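# Slide out the tray of the unbanded slide box

## Task

Push the inner tray of the slide box that has no band partly out of its sleeve, so that several centimetres of tray stick out, and leave it like that; if less than that sticks out at the end, more extension still scores better. The task fails unless, at the end, the banded slide box is upright with its tray fully closed.

## Robot and tools

Robot: two arms, left_arm and right_arm, facing each other across a table. Each has six joints, listed base to gripper: waist (joint_0), shoulder (joint_1), elbow (joint_2), wrist pitch (joint_3), wrist yaw (joint_4), wrist roll (joint_5). Each also has a parallel gripper. Every per-joint list in calls and results uses this order.

Frame: all hand positions, orientations and velocities are in the scene frame. +z is up, the table top is at z = +0.020 m, and the origin lies roughly between the bases. left_arm's base is on the +y side, at about (-0.024, +0.454, +0.039) m. right_arm's base is at about (-0.025, -0.464, +0.039) m. Image left and right do not match arm names. end_effector_position is the point between the fingers, 3 to 4 cm short of the tips. The fingers point along the gripper's +x and close along its y. Only the last 1.5 cm of each finger face is flat. Reported hand poses can be off by a few centimetres.

Row format (execute_actions and move): one flat list of 14 numbers, each in [-1, 1]. It always covers both arms. Numbers 1-6 are left_arm's six joint offsets and number 7 is its opening. Numbers 8-14 are the same for right_arm. The joint numbers are offsets, not poses. They count from the arm's Joint targets as they stood when the action (or move) began, not from the previous row. The scale is 1.0 = 2.055 rad for waist, shoulder and elbow, and 1.0 = 4.263 rad for the three wrist joints. Sending 0 for a joint holds it at its current target. The opening is absolute: +1 is fully open (0.080 m pad gap), about -0.78 is where empty fingers close, and -1 is no tighter. To leave a gripper unchanged, resend its current command; a 0 there means half-closed. Closing fully takes at least about 0.6 s.

Joint ranges (rad): waist -3.054..3.054, shoulder 0..3.142, elbow 0..2.356, wrist pitch -1.571..1.571, wrist yaw -1.571..1.571, wrist roll -3.142..3.142. An action that asks for more than 0.028 rad beyond a limit is refused for both arms. A call whose first action fails that check, or that is badly formed, is refused entirely. "joint sent to its limit" means a joint was clipped at its end.

execute_actions(actions, cameras): actions is a list of actions. Each action is a list of up to 15 rows, one row per 1/30 s step, and an action always lasts 15 steps, so the last row repeats. An empty list just returns the state and images. cameras picks images: cam_high, cam_left_wrist, cam_right_wrist. Leave it out, or pass ["all"], for all; [] gives none.

move(target, speed, blend, opening_speed, blocking, cameras): target is one 14-number row, or a list of up to 15 rows. Each row's offsets count from the same starting Joint targets. Joints travel on synchronized paths, so the hand traces a curve. speed is in rad/s for the joint with the farthest to go: 0.01 to 7, default 0.5. Give one value, or one per target. blend (rad) rounds the corners of a list. opening_speed (≥0.2 per second on the -1..+1 scale) ramps the grippers. blocking=false returns after about 0.5 s while the move continues. Paths do not avoid obstacles or the other arm. The result adds a "move:" line giving the ending: done, off_target (resting more than 0.03 rad from target), moving, held or fault. It also says limits=held if steps were withheld.

wait(seconds 0-10, cameras) lets time pass with the last commands held. stop(cameras) brakes a running move. zoom_image(camera, region [x0,y0,x1,y1], at most 504x504 px) enlarges part of the latest image; images are 672x504. read_manual gives licence text only. finished_scene ends the scene permanently, so call it only when the tray is out and the banded box is upright and shut.

Result lines: Joint positions (rad, then pad gap in m), Joint velocities (or "within noise"), and Joint targets, which are the base for your next offsets. Joint torques and External joint torques are in N m; positive means toward larger angles, and an outside push toward larger angles lowers the external reading. grip_measured uses the opening scale. grip_effort_n is motor effort, negative when closing. Step readings list intermediate joint angles. Wrist depth gives 7x7 median depths in mm for each wrist camera (70-1000 mm; "-" means no value). Also watch for "joint command not followed" (clearance check), blocked, TORQUE FAULT, MOTOR HOT and OVER-TEMPERATURE FAULT.

Gripping: to hold a part, command about 0.08 below the grip_measured reading at first contact for full force, or less for a lighter grip. Readings may run about 3 mm narrower than a squeezed hard part.

Limits and hazards: the per-step target lead is 0.368 rad for the first three joints and 0.763 for the wrists. A gripper jump over 70 mm is scaled back, so large offsets need several actions. Contact-torque limits (N m) are waist 17.4, shoulder 21.6, elbow 21.5, wrist pitch 5.67, wrist yaw 5.65, wrist roll 5.3; exceeding one stops that arm for 10 s. Avoid arm-to-arm hits, and never close a gripper on the other arm. Avoid fast impacts, hard pushes past contact, dropping or releasing moving objects, and anything leaving the table. Don't tip or open the banded box. Long stretched poses or pushing against an unreachable target heat the motors. To stop pressing, command targets back past the measured positions. Loose objects may occasionally get nudged. Time spent thinking lets the simulation run.

Cameras: cam_high is fixed overhead; the wrist cameras move with their hands. OpenCV calibrations are supplied but may be slightly off.

Each tool is called after "Emit:" by a JSON object that holds its "fn" and its "kwargs".

## Session

Emit:
{"fn": "execute_actions", "kwargs": {"actions": []}}

Scene clock: 0.00 s.
left_arm: end_effector_position=(-0.3695, +0.2012, +0.3353) grip_measured=+1.000 grip_effort_n=n/a end_effector_quat_wxyz=(+0.184, +0.042, +0.175, +0.966) | right_arm: end_effector_position=(-0.0638, -0.2453, +0.3103) grip_measured=+0.981 grip_effort_n=n/a end_effector_quat_wxyz=(+0.742, -0.094, +0.520, +0.413)
Joint positions: left_arm=[-0.587 1.733 1.188 0.626 1.363 0.282 0.08] | right_arm=[0.391 1.098 1.357 -1.358 0.308 1.116 0.079]
Joint velocities: within noise
Joint torques (N m): no reading
External joint torques (N m): no reading
Motor temperatures (°C): left_arm=[26 28 27 31 31 27] | right_arm=[27 26 29 31 32 26]
Heat: left arm: hottest wrist pitch 31 °C (+0.0 °C/min); right arm: hottest wrist yaw 32 °C (+0.0 °C/min).
Wrist depth (mm): cam_left_wrist=[- - - - - - - / - - - - - - - / - - - - - - - / - - - - - - - / - - - - - - 96 / - - - - - - 75 / - - - - - - -] | cam_right_wrist=[350 451 415 388 363 342 321 / 341 322 403 370 358 338 318 / 465 327 395 378 356 306 308 / 471 432 397 374 353 308 309 / - - 390 363 346 334 86 / - - 390 316 342 330 83 / - 407 386 364 341 324 -]
Joint targets: left_arm=[-0.587 1.730 1.191 0.627 1.363 0.282] | right_arm=[0.391 1.096 1.358 -1.358 0.308 1.116]
Tool commands: left_gripper/opening=+1.0 right_gripper/opening=+0.980805

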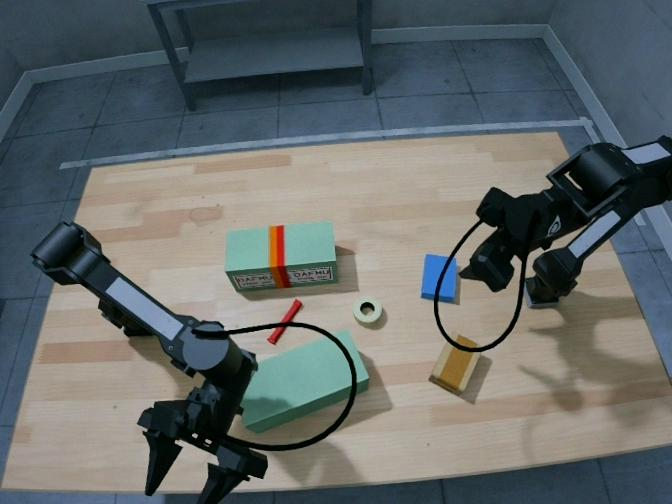

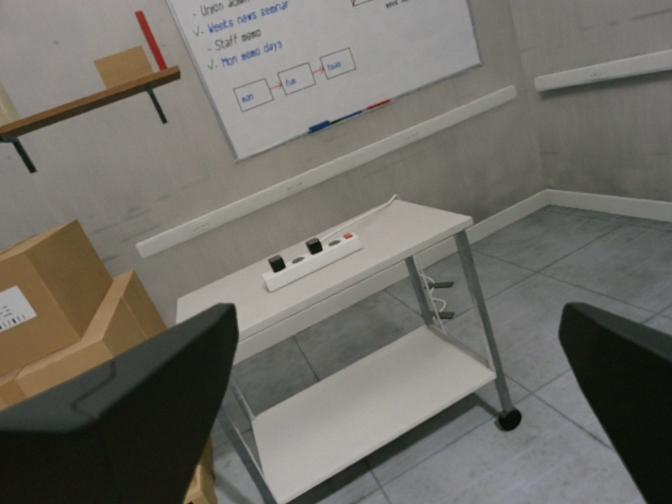

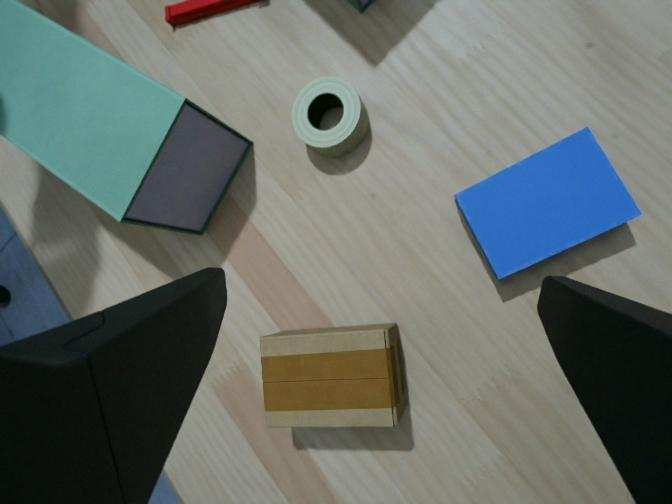

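Emit:
{"fn": "move", "kwargs": {"target": [0.136,0.0915,0.379,-0.499,-0.3197,-0.066,1,0,0,0,0,0,0,0.98], "speed": 1.2}}

Scene clock: 71.30 s.
left_arm: end_effector_position=(-0.1388, +0.0966, +0.2478) grip_measured=+1.000 grip_effort_n=-2.1 end_effector_quat_wxyz=(+0.440, +0.535, +0.390, -0.606) | right_arm: end_effector_position=(-0.0638, -0.2453, +0.3103) grip_measured=+0.981 grip_effort_n=-5.3 end_effector_quat_wxyz=(+0.742, -0.094, +0.520, +0.413)
Joint positions: left_arm=[-0.309 1.907 1.958 -1.499 0.003 0.004 0.08] | right_arm=[0.391 1.098 1.357 -1.358 0.308 1.116 0.079]
Joint velocities: within noise
Joint torques (N m): left_arm=[-0.06 -7.11 7.59 0.55 -0.11 -0.12] | right_arm=[0.05 -2.89 6.54 1.16 0.18 -0.01]
External joint torques (N m): left_arm=[0 0.8 2.11 0.02 -0.11 -0.12] | right_arm=[0.04 -0.65 0.81 0.13 -0.03 0]
Motor temperatures (°C): left_arm=[26 38 36 33 31 27] | right_arm=[27 27 36 34 32 26]
Heat: left arm: hottest shoulder 38 °C (+7.1 °C/min); right arm: hottest elbow 36 °C (+5.1 °C/min).
Wrist depth (mm): cam_left_wrist=[259 253 162 160 161 159 249 / 270 268 267 168 167 165 257 / 277 281 279 177 174 175 174 / 262 292 290 292 182 181 181 / 245 288 303 306 302 188 96 / - - 323 321 320 201 75 / - - 343 341 338 337 -] | cam_right_wrist=[355 445 415 386 364 340 323 / 341 320 407 362 362 338 317 / 469 325 397 377 357 307 308 / 466 432 400 375 354 307 310 / - - 388 363 344 335 86 / - - 391 316 342 329 83 / - 403 389 364 339 322 -]
Joint targets: left_arm=[-0.308 1.918 1.970 -1.500 0.000 0.000] | right_arm=[0.391 1.096 1.358 -1.358 0.308 1.116]
move: done
camera_calibration:
cam_left_wrist: T_world_to_cam=[[-0.943381, 0.329873, -0.0348721, -0.138434], [0.310643, 0.915437, 0.255882, -0.0803315], [0.116332, 0.230562, -0.966079, 0.308173], [0, 0, 0, 1]] pos_world=[-0.141492, 0.0481512, 0.313448]

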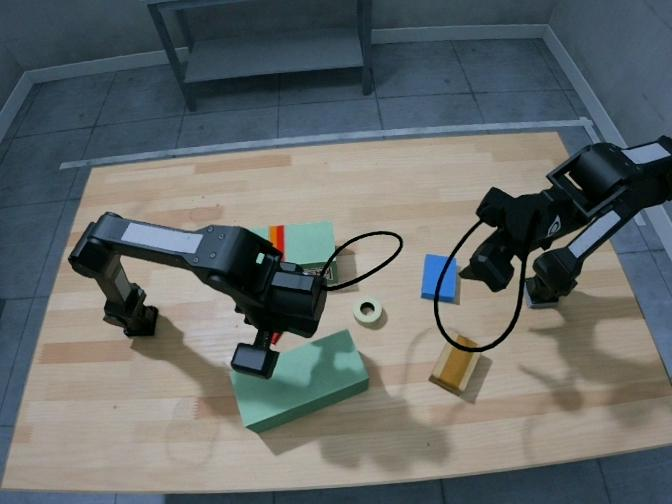

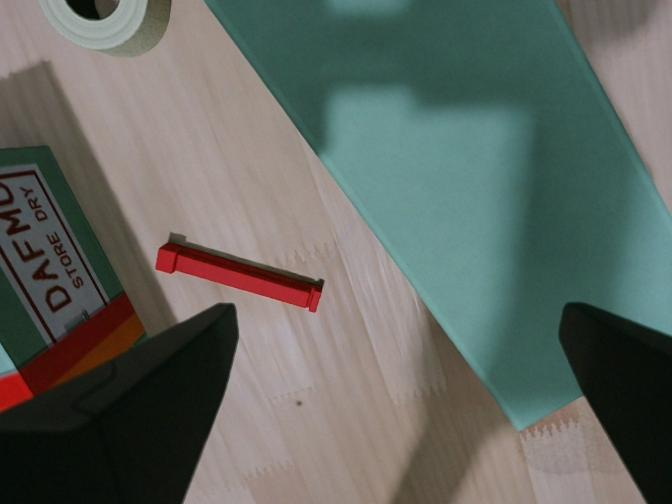

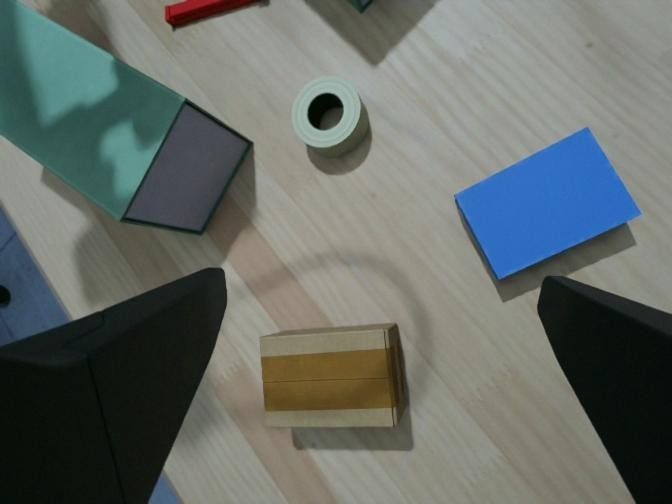

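Emit:
{"fn": "move", "kwargs": {"target": [-0.0487,0.1241,0.0642,0,0,0,-0.85,-0.0467,0.2676,-0.4925,0.5416,-0.0722,-0.2618,-0.85], "speed": 1.0}}

Scene clock: 187.53 s.
left_arm: end_effector_position=(-0.1886, +0.0723, +0.1865) grip_measured=-0.763 grip_effort_n=-83.5 end_effector_quat_wxyz=(+0.388, +0.590, +0.389, -0.592) | right_arm: end_effector_position=(-0.1298, -0.1089, +0.1162) grip_measured=-0.800 grip_effort_n=-83.5 end_effector_quat_wxyz=(+0.592, -0.133, +0.101, +0.788)
Joint positions: left_arm=[-0.405 2.161 2.091 -1.499 0.003 0.004 0.001] | right_arm=[0.298 1.635 0.352 0.947 0.007 0.005 0]
Joint velocities: within noise
Joint torques (N m): left_arm=[-0.3 -8.69 7.53 0.41 -0.14 -0.1] | right_arm=[-0.2 -4.3 4.15 2.19 -0.19 -0.13]
External joint torques (N m): left_arm=[-0.34 1.02 2.02 0.07 -0.14 -0.1] | right_arm=[-0.22 0.71 -0.35 0.47 -0.18 -0.13]
Motor temperatures (°C): left_arm=[26 40 35 31 31 27] | right_arm=[27 27 37 35 32 26]
Heat: left arm: hottest shoulder 40 °C (+1.0 °C/min); right arm: hottest elbow 37 °C (+0.0 °C/min).
Wrist depth (mm): cam_left_wrist=[- 97 97 96 97 187 185 / - 103 102 102 100 196 197 / 111 110 111 108 108 108 210 / 237 117 116 117 116 116 219 / 249 245 127 123 97 125 124 / 265 273 246 - - 132 134 / - - - - - - -] | cam_right_wrist=[- - 160 161 160 437 459 / - 348 135 135 138 137 345 / 273 274 158 154 152 252 262 / 225 227 212 172 177 218 225 / 199 193 199 - 195 192 192 / - - - - - - - / - - - - - - -]
Joint targets: left_arm=[-0.408 2.173 2.102 -1.500 0.000 0.000] | right_arm=[0.295 1.647 0.346 0.951 0.001 0.000]
move: done
camera_calibration:
cam_left_wrist: T_world_to_cam=[[-0.905777, 0.422601, -0.0312501, -0.179852], [0.382037, 0.846289, 0.371272, -0.0299315], [0.183347, 0.324351, -0.927998, 0.259197], [0, 0, 0, 1]] pos_world=[-0.198994, 0.0172656, 0.246027]
cam_right_wrist: T_world_to_cam=[[0.95844, 0.285008, 0.0127656, 0.1624], [0.205977, -0.660322, -0.722183, 0.0599496], [-0.197399, 0.694799, -0.691584, 0.209683], [0, 0, 0, 1]] pos_world=[-0.126607, -0.152387, 0.186235]

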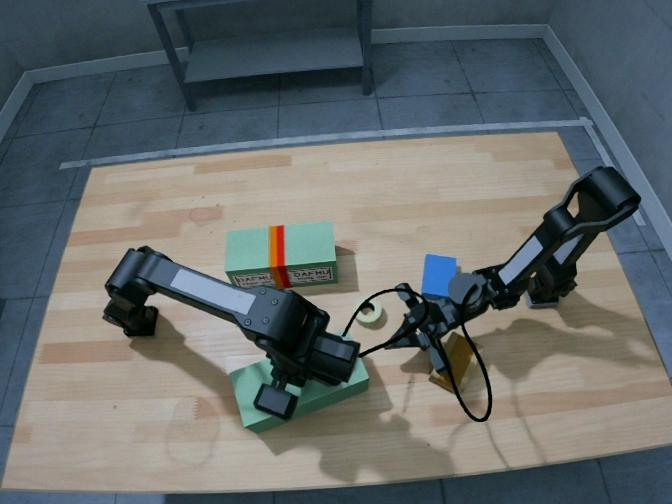

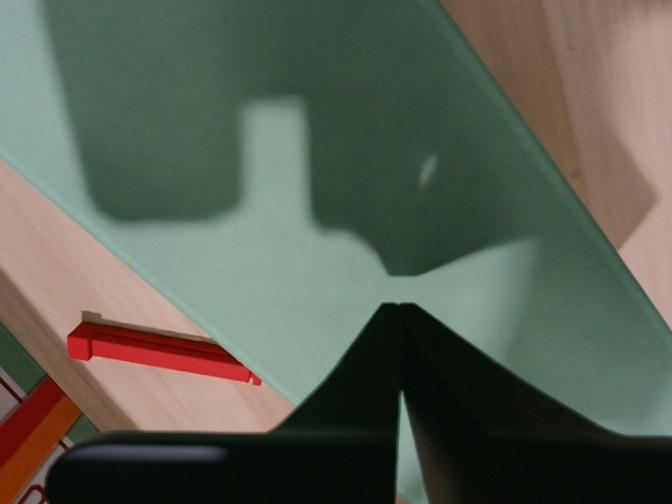

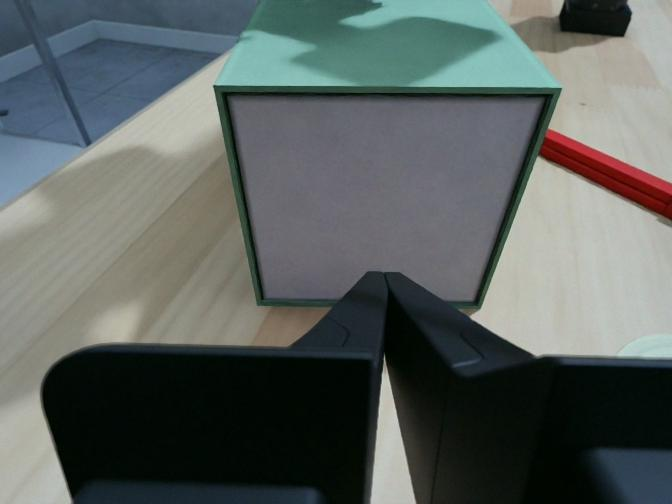

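Emit:
{"fn": "move", "kwargs": {"target": [0,0.027,0,0,0,0,-0.85,0,0.1275,0.068,0.0289,0,0,-0.85], "speed": 0.5}}

Emit:
{"fn": "move", "kwargs": {"target": [0,0.014,0,0,0,0,-0.85,0,0,0,0,0,0,-0.85], "speed": 0.2}}

Scene clock: 215.07 s.
left_arm: end_effector_position=(-0.1895, +0.0703, +0.1699) grip_measured=-0.763 grip_effort_n=-83.5 end_effector_quat_wxyz=(+0.379, +0.602, +0.397, -0.580) | right_arm: end_effector_position=(-0.1402, -0.0742, +0.0861) grip_measured=-0.800 grip_effort_n=-83.5 end_effector_quat_wxyz=(+0.591, -0.137, +0.104, +0.788)
Joint positions: left_arm=[-0.405 2.206 2.097 -1.502 0.003 0.004 0.001] | right_arm=[0.298 1.894 0.478 1.07 0.006 0.004 0]
Joint velocities: within noise
Joint torques (N m): left_arm=[-0.37 -7.77 6.68 0.51 -0.14 -0.11] | right_arm=[-0.18 -5.58 5.13 2.16 -0.21 -0.15]
External joint torques (N m): left_arm=[-0.41 2.1 1.23 0.24 -0.13 -0.11] | right_arm=[-0.23 0.71 1.28 0.45 -0.2 -0.15]
Motor temperatures (°C): left_arm=[26 40 38 31 30 27] | right_arm=[27 28 35 41 32 26]
Heat: left arm: hottest shoulder 40 °C (+0.0 °C/min); right arm: hottest wrist pitch 41 °C (+6.1 °C/min).
Wrist depth (mm): cam_left_wrist=[- 82 - 80 78 169 170 / - 89 88 86 85 178 182 / - 93 94 92 93 90 192 / - 100 100 99 99 98 100 / 234 108 109 106 92 106 106 / 256 259 - - - 114 116 / - - - - - - -] | cam_right_wrist=[- - 89 - 84 - - / - 102 95 - 97 96 96 / 227 209 111 111 113 113 209 / 180 181 129 125 129 127 181 / 159 154 150 - 141 150 154 / - - - - - - - / - - - - - - -]
Joint targets: left_arm=[-0.408 2.229 2.102 -1.501 0.000 0.000] | right_arm=[0.295 1.909 0.485 1.075 0.001 0.000]
move: done
camera_calibration:
cam_left_wrist: T_world_to_cam=[[-0.905275, 0.423773, -0.0299043, -0.180524], [0.375482, 0.831067, 0.410293, -0.028572], [0.198724, 0.360199, -0.911463, 0.242061], [0, 0, 0, 1]] pos_world=[-0.200798, 0.0130562, 0.226954]
cam_right_wrist: T_world_to_cam=[[0.958293, 0.285493, 0.0129797, 0.16288], [0.208327, -0.666742, -0.71558, 0.0626022], [-0.195639, 0.688439, -0.69841, 0.163151], [0, 0, 0, 1]] pos_world=[-0.13721, -0.117081, 0.156629]

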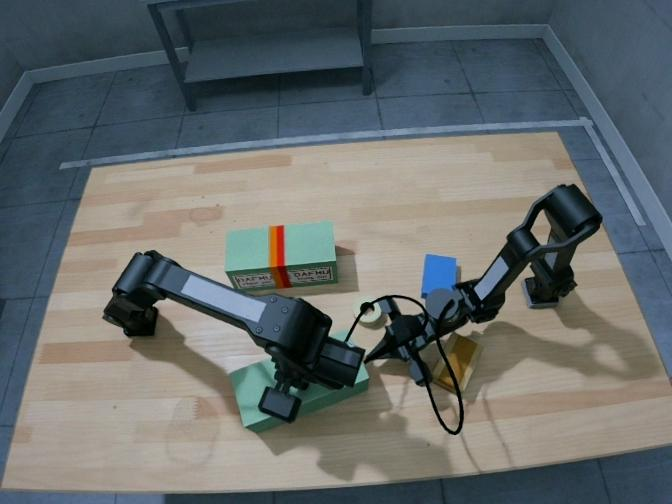

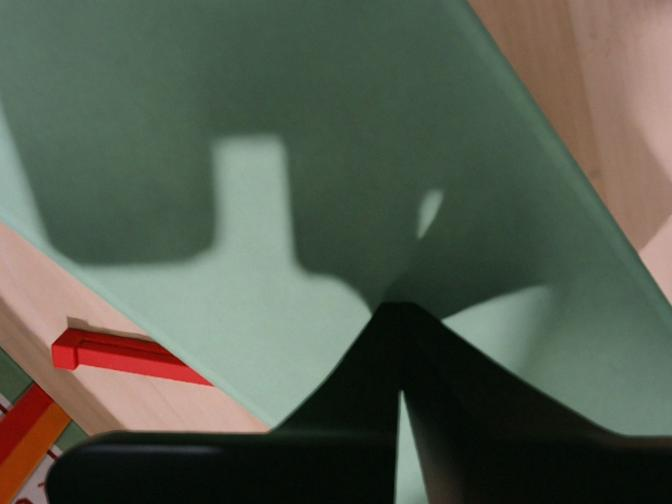

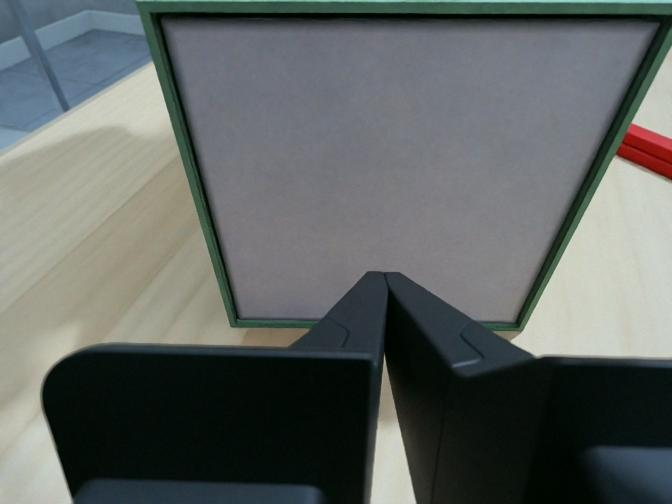

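Scene clock: 215.77 s.
left_arm: end_effector_position=(-0.1896, +0.0701, +0.1677) grip_measured=-0.763 grip_effort_n=-83.5 end_effector_quat_wxyz=(+0.377, +0.605, +0.399, -0.577) | right_arm: end_effector_position=(-0.1402, -0.0741, +0.0861) grip_measured=-0.800 grip_effort_n=-83.5 end_effector_quat_wxyz=(+0.591, -0.137, +0.104, +0.788)
Joint positions: left_arm=[-0.405 2.217 2.105 -1.509 0.003 0.004 0.001] | right_arm=[0.298 1.894 0.478 1.07 0.006 0.004 0]
Joint velocities: within noise
Joint torques (N m): left_arm=[-0.31 -5.94 5.63 0.96 -0.13 -0.11] | right_arm=[-0.2 -5.47 5.08 2.16 -0.21 -0.15]
External joint torques (N m): left_arm=[-0.22 4.02 0.18 0.7 -0.13 -0.11] | right_arm=[-0.25 0.78 1.28 0.47 -0.2 -0.15]
Motor temperatures (°C): left_arm=[26 40 38 31 30 27] | right_arm=[27 28 35 41 32 26]
Heat: left arm: hottest shoulder 40 °C (+0.0 °C/min); right arm: hottest wrist pitch 41 °C (+6.0 °C/min).
Wrist depth (mm): cam_left_wrist=[- 80 - 80 78 168 169 / - 89 88 85 84 177 181 / - 93 94 92 92 89 192 / - 100 99 99 99 98 100 / 233 108 109 106 92 106 106 / 256 259 - - - 114 116 / - - - - - - -] | cam_right_wrist=[- - 89 - 84 84 - / - 102 95 - 96 96 96 / 226 209 112 110 113 113 209 / 181 180 129 125 128 128 180 / 159 154 150 - 142 150 154 / - - - - - - - / - - - - - - -]
Joint targets: left_arm=[-0.408 2.258 2.102 -1.500 0.000 0.000] | right_arm=[0.295 1.909 0.486 1.074 0.001 0.000]
move: off_target (left_arm); left_arm: the shoulder is farthest, 0.041 rad from its target
camera_calibration:
cam_left_wrist: T_world_to_cam=[[-0.905154, 0.424056, -0.0295484, -0.180638], [0.37396, 0.827417, 0.418969, -0.0289766], [0.202115, 0.368181, -0.90752, 0.239617], [0, 0, 0, 1]] pos_world=[-0.201099, 0.0123539, 0.22426]
cam_right_wrist: T_world_to_cam=[[0.958293, 0.285493, 0.0129797, 0.162853], [0.208327, -0.666742, -0.71558, 0.0625973], [-0.195639, 0.688439, -0.69841, 0.163012], [0, 0, 0, 1]] pos_world=[-0.13721, -0.116981, 0.156529]

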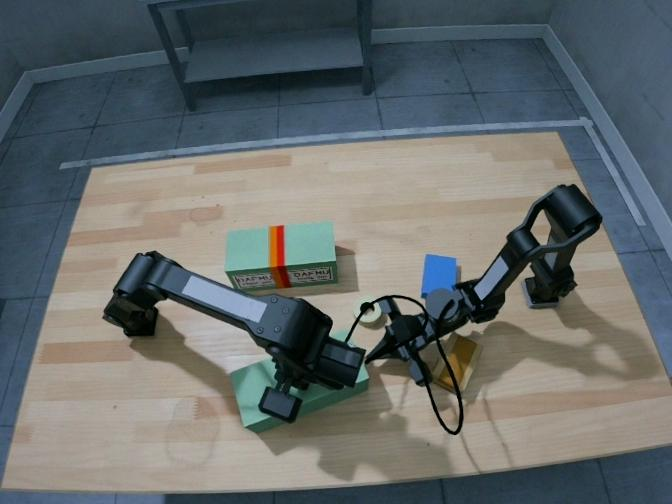

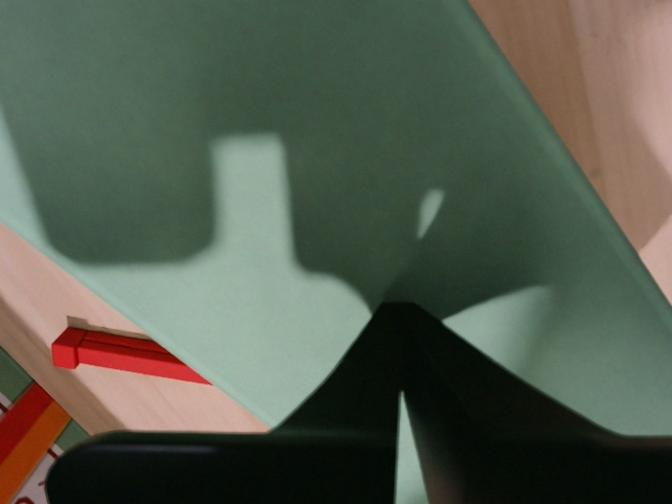

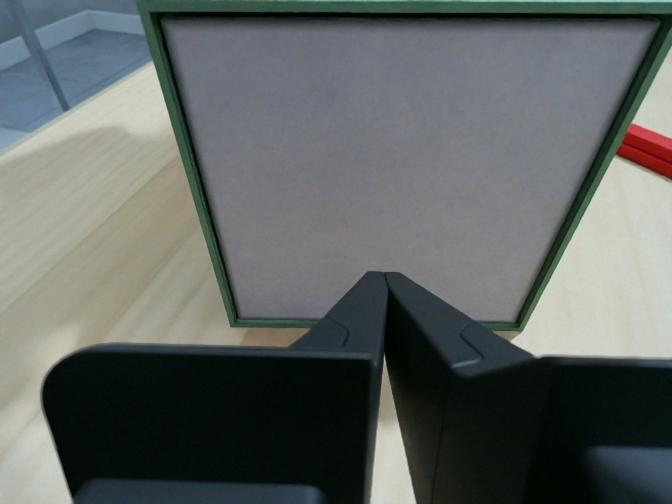

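Emit:
{"fn": "move", "kwargs": {"target": [0,0.024,0,0,0,0,-0.85,0,0,0,0,0,0,-0.85], "speed": 0.2, "cameras": []}}

Emit:
{"fn": "move", "kwargs": {"target": [0,0,0,0,0,0,-0.85,0,0.068,0.124,-0.027,0,0,-0.85], "speed": 0.2}}

Scene clock: 225.17 s.
left_arm: end_effector_position=(-0.1896, +0.0699, +0.1641) grip_measured=-0.763 grip_effort_n=-83.5 end_effector_quat_wxyz=(+0.374, +0.610, +0.402, -0.571) | right_arm: end_effector_position=(-0.1402, -0.0741, +0.0861) grip_measured=-0.800 grip_effort_n=-83.5 end_effector_quat_wxyz=(+0.591, -0.137, +0.104, +0.788)
Joint positions: left_arm=[-0.405 2.236 2.12 -1.523 0.003 0.004 0.001] | right_arm=[0.298 1.894 0.478 1.07 0.006 0.004 0]
Joint velocities: within noise
Joint torques (N m): left_arm=[-0.31 -2.62 3.65 1.85 -0.13 -0.12] | right_arm=[-0.17 -5.45 5.19 2.16 -0.21 -0.16]
External joint torques (N m): left_arm=[-0.36 7.39 -1.73 1.64 -0.12 -0.12] | right_arm=[-0.13 0.85 1.33 0.45 -0.22 -0.16]
Motor temperatures (°C): left_arm=[26 39 36 31 30 27] | right_arm=[27 29 34 40 32 26]
Heat: left arm: hottest shoulder 39 °C (-1.0 °C/min); right arm: hottest wrist pitch 40 °C (+5.1 °C/min).
Wrist depth (mm): cam_left_wrist=[- 80 - 80 77 169 169 / - - 87 84 84 177 181 / - 92 90 91 92 89 192 / - 100 99 99 98 98 100 / 237 107 108 106 92 106 106 / 257 261 - - - 114 116 / - - - - - - -] | cam_right_wrist=[- 87 89 - 84 84 - / - 102 95 - 97 96 96 / 226 209 111 110 113 113 208 / 181 180 129 125 128 126 180 / 159 155 150 - 142 150 154 / - - - - - - - / - - - - - - -]
Joint targets: left_arm=[-0.408 2.307 2.102 -1.501 0.000 0.000] | right_arm=[0.295 1.909 0.486 1.074 0.001 0.000]
move: off_target (left_arm); left_arm: the shoulder is farthest, 0.072 rad from its target
No camera images: "cameras" was empty.

Scene clock: 226.83 s.
left_arm: end_effector_position=(-0.1896, +0.0699, +0.1642) grip_measured=-0.763 grip_effort_n=-83.5 end_effector_quat_wxyz=(+0.374, +0.610, +0.402, -0.571) | right_arm: end_effector_position=(-0.1570, -0.0180, +0.0880) grip_measured=-0.800 grip_effort_n=-83.5 end_effector_quat_wxyz=(+0.592, -0.133, +0.101, +0.789)
Joint positions: left_arm=[-0.405 2.236 2.121 -1.524 0.003 0.004 0.001] | right_arm=[0.298 2.023 0.724 0.964 0.006 0.004 0]
Joint velocities: within noise
Joint torques (N m): left_arm=[-0.3 -2.6 3.62 1.86 -0.13 -0.11] | right_arm=[-0.19 -5.8 6.86 1.51 -0.2 -0.14]
External joint torques (N m): left_arm=[-0.22 7.33 -1.76 1.61 -0.13 -0.11] | right_arm=[-0.21 1.99 2.42 -0.21 -0.2 -0.14]
Motor temperatures (°C): left_arm=[26 38 36 32 30 27] | right_arm=[27 29 34 40 32 26]
Heat: left arm: hottest shoulder 38 °C (-2.0 °C/min); right arm: hottest wrist pitch 40 °C (+5.0 °C/min).
Wrist depth (mm): cam_left_wrist=[- 80 - 80 77 169 169 / - - 87 85 84 177 180 / - 92 90 91 92 89 192 / - 100 99 99 98 98 100 / 238 107 108 106 92 106 106 / 258 260 - - - 114 116 / - - - - - - -] | cam_right_wrist=[- - - - 78 - - / - - - - - - - / - - - - - - - / - - 107 99 99 105 95 / - 89 119 79 - 117 99 / - - - - - - - / - - - - - - -]
Joint targets: left_arm=[-0.408 2.307 2.102 -1.501 0.000 0.001] | right_arm=[0.295 2.049 0.741 0.959 0.001 0.000]
move: off_target (left_arm); left_arm: the shoulder is farthest, 0.071 rad from its target
camera_calibration:
cam_left_wrist: T_world_to_cam=[[-0.904976, 0.424478, -0.0289296, -0.180774], [0.370983, 0.820559, 0.434804, -0.0299914], [0.208303, 0.382755, -0.90006, 0.235384], [0, 0, 0, 1]] pos_world=[-0.201501, 0.0112497, 0.219671]
cam_right_wrist: T_world_to_cam=[[0.958313, 0.285426, 0.0129649, 0.162896], [0.206394, -0.660159, -0.722213, 0.105361], [-0.19758, 0.694782, -0.69155, 0.121689], [0, 0, 0, 1]] pos_world=[-0.153808, -0.0614869, 0.158135]

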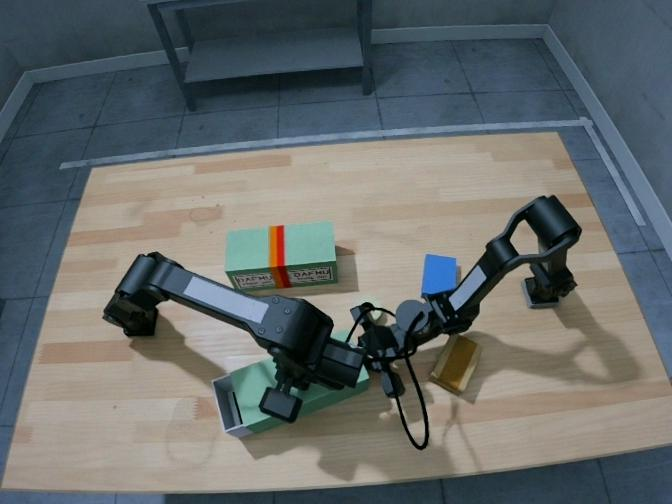

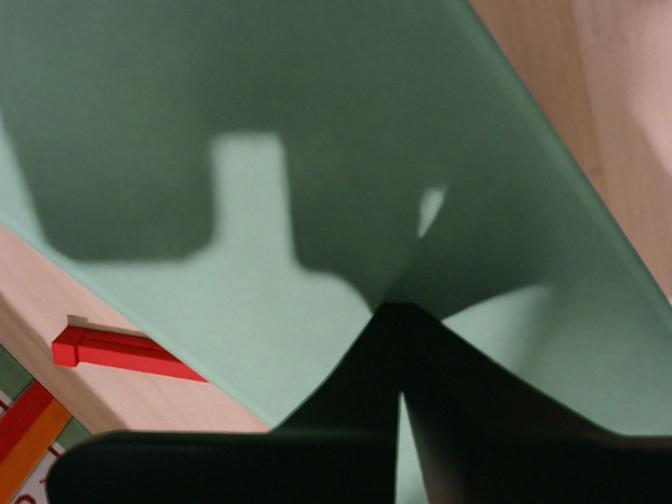

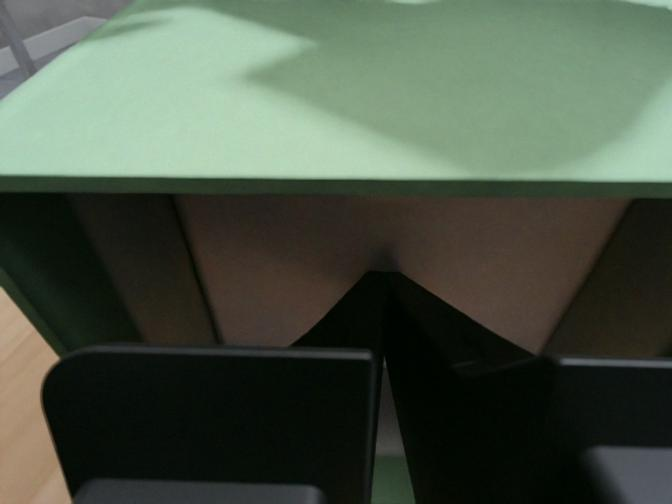

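Emit:
{"fn": "move", "kwargs": {"target": [0,0,0,0,0,0,-0.85,0,0.0234,0.0467,-0.0112,0,0,-0.85], "speed": 0.15}}

Scene clock: 234.67 s.
left_arm: end_effector_position=(-0.1896, +0.0699, +0.1642) grip_measured=-0.763 grip_effort_n=-83.5 end_effector_quat_wxyz=(+0.374, +0.610, +0.402, -0.571) | right_arm: end_effector_position=(-0.1633, +0.0028, +0.0893) grip_measured=-0.800 grip_effort_n=-83.5 end_effector_quat_wxyz=(+0.592, -0.132, +0.100, +0.789)
Joint positions: left_arm=[-0.406 2.236 2.121 -1.524 0.002 0.003 0.001] | right_arm=[0.298 2.07 0.819 0.917 0.006 0.004 0]
Joint velocities: within noise
Joint torques (N m): left_arm=[-0.3 -2.59 3.62 1.86 -0.08 -0.09] | right_arm=[-0.16 -6.17 7.19 1.49 -0.21 -0.14]
External joint torques (N m): left_arm=[-0.28 7.38 -1.77 1.64 -0.08 -0.09] | right_arm=[-0.21 2.15 2.56 -0.23 -0.2 -0.14]
Motor temperatures (°C): left_arm=[26 37 35 35 30 27] | right_arm=[27 30 35 39 32 26]
Heat: left arm: hottest shoulder 37 °C (-3.0 °C/min); right arm: hottest wrist pitch 39 °C (+4.0 °C/min).
Wrist depth (mm): cam_left_wrist=[- 80 - 80 78 169 169 / - - 88 85 84 176 181 / - 92 90 91 92 89 191 / - 100 99 99 98 97 100 / 235 107 109 106 92 106 105 / 258 261 - - - 114 116 / - - - - - - -] | cam_right_wrist=[- - - - 77 - - / - - - - - - - / - - - - - - - / - - - - - - - / - - - - - - - / - - - - - - - / - - - - - - -]
Joint targets: left_arm=[-0.408 2.307 2.102 -1.501 0.000 0.000] | right_arm=[0.295 2.096 0.836 0.912 0.000 0.000]
move: off_target (left_arm); left_arm: the shoulder is farthest, 0.071 rad from its target
camera_calibration:
cam_left_wrist: T_world_to_cam=[[-0.904874, 0.424581, -0.030554, -0.180489], [0.37044, 0.82078, 0.43485, -0.0300773], [0.209707, 0.382166, -0.899984, 0.235681], [0, 0, 0, 1]] pos_world=[-0.201602, 0.0112497, 0.219673]
cam_right_wrist: T_world_to_cam=[[0.958226, 0.285721, 0.0128886, 0.162954], [0.206102, -0.658558, -0.723756, 0.121299], [-0.198304, 0.696178, -0.689935, 0.106598], [0, 0, 0, 1]] pos_world=[-0.160008, -0.040888, 0.159237]

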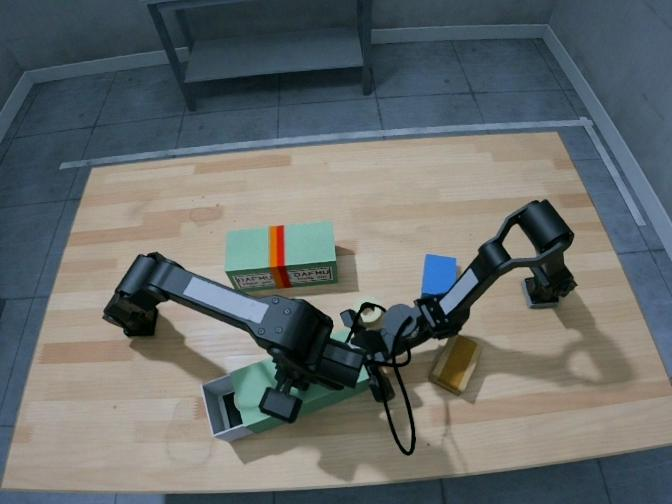

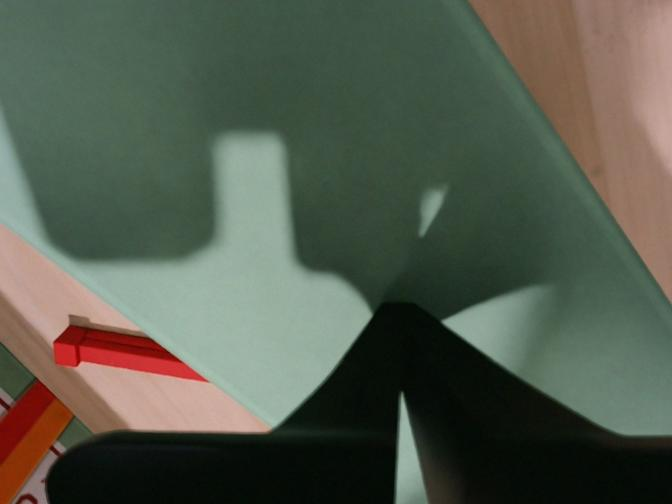

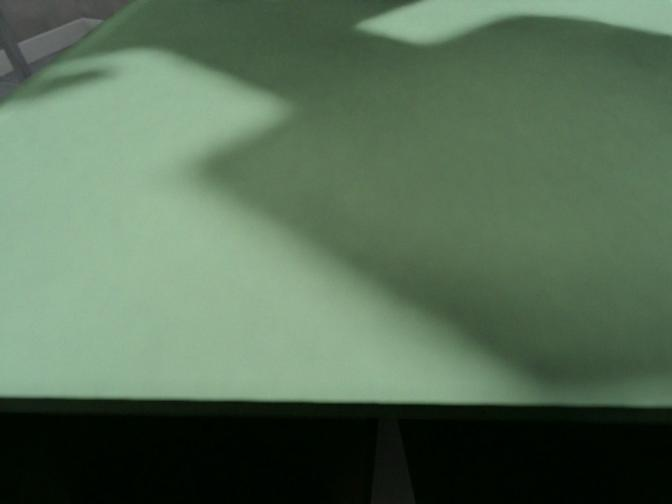

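Emit:
{"fn": "move", "kwargs": {"target": [[0,0,0,0,0,0,-0.85,0,-0.0914,-0.1707,0.0382,0,0,-0.85],[0,-0.065,0,0,0,0,-0.85,0,-0.1,-0.19,0.0382,0,0,-0.85]], "speed": 0.35}}

Scene clock: 242.83 s.
left_arm: end_effector_position=(-0.1903, +0.0687, +0.1785) grip_measured=-0.763 grip_effort_n=-83.5 end_effector_quat_wxyz=(+0.385, +0.594, +0.392, -0.588) | right_arm: end_effector_position=(-0.1376, -0.0824, +0.0743) grip_measured=-0.800 grip_effort_n=-83.5 end_effector_quat_wxyz=(+0.589, -0.152, +0.114, +0.785)
Joint positions: left_arm=[-0.406 2.191 2.108 -1.501 0.003 0.003 0.001] | right_arm=[0.297 1.906 0.452 1.072 0.006 0.002 0]
Joint velocities: within noise
Joint torques (N m): left_arm=[-0.24 -12.31 5.28 0.47 -0.11 -0.09] | right_arm=[-0.14 -8.59 3.04 2.07 -0.19 -0.08]
External joint torques (N m): left_arm=[-0.22 -2.47 -0.22 0.14 -0.11 -0.09] | right_arm=[-0.16 -2.45 -0.56 0.39 -0.19 -0.08]
Motor temperatures (°C): left_arm=[26 37 34 36 30 27] | right_arm=[27 30 35 38 32 26]
Heat: left arm: hottest shoulder 37 °C (-3.0 °C/min); right arm: hottest wrist pitch 38 °C (+3.0 °C/min).
Wrist depth (mm): cam_left_wrist=[- 89 89 88 89 179 178 / - 93 94 95 93 188 189 / - 103 102 100 100 99 202 / 110 109 108 108 107 107 211 / 240 239 117 114 112 115 115 / 262 263 124 - - - 124 / - - - - - - -] | cam_right_wrist=[- 101 145 151 150 143 107 / 235 225 155 170 169 145 215 / 191 192 180 185 184 156 191 / 161 161 156 158 159 155 161 / 143 143 143 - 143 139 139 / - - - - - - - / - - - - - - -]
Joint targets: left_arm=[-0.408 2.173 2.102 -1.501 0.000 0.001] | right_arm=[0.295 1.891 0.446 1.075 0.001 0.000]
move: done
camera_calibration:
cam_left_wrist: T_world_to_cam=[[-0.905587, 0.423016, -0.0311377, -0.180076], [0.37961, 0.841035, 0.38543, -0.0259174], [0.189231, 0.33722, -0.922212, 0.252388], [0, 0, 0, 1]] pos_world=[-0.200996, 0.0128624, 0.237137]
cam_right_wrist: T_world_to_cam=[[0.957932, 0.28662, 0.0146569, 0.162888], [0.217216, -0.690699, -0.689748, 0.0454232], [-0.187572, 0.663916, -0.723901, 0.161988], [0, 0, 0, 1]] pos_world=[-0.135518, -0.12286, 0.146206]

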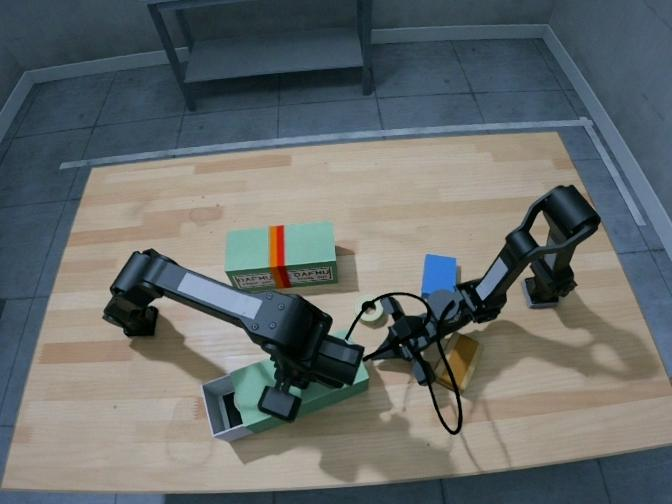

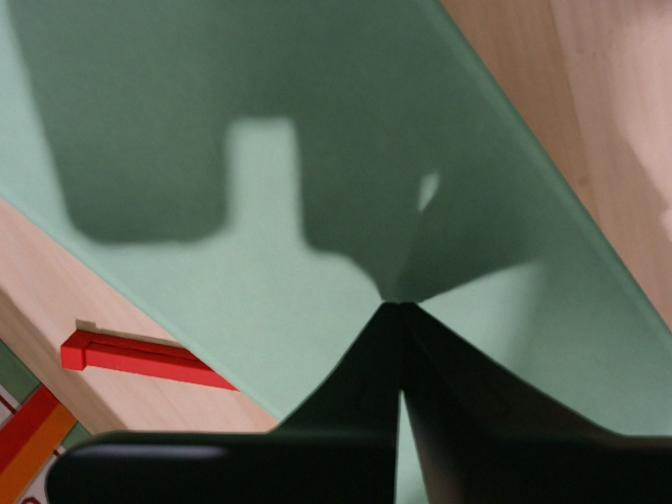

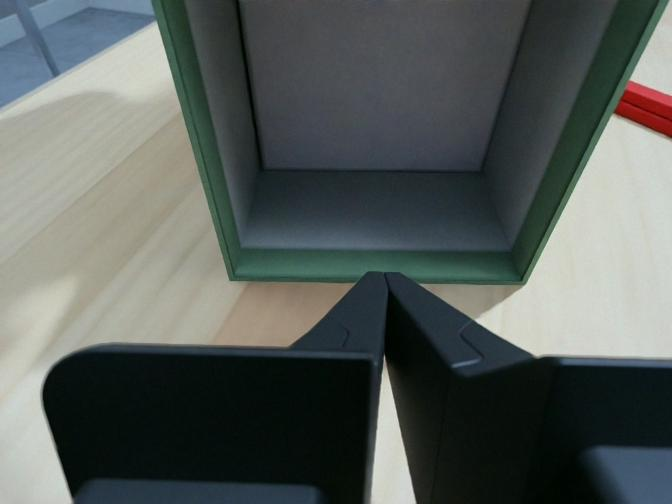

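Tray is out several centimetres and both arms are clear.

Emit:
{"fn": "finished_scene", "kwargs": {}}

The scene is finished: the task was done.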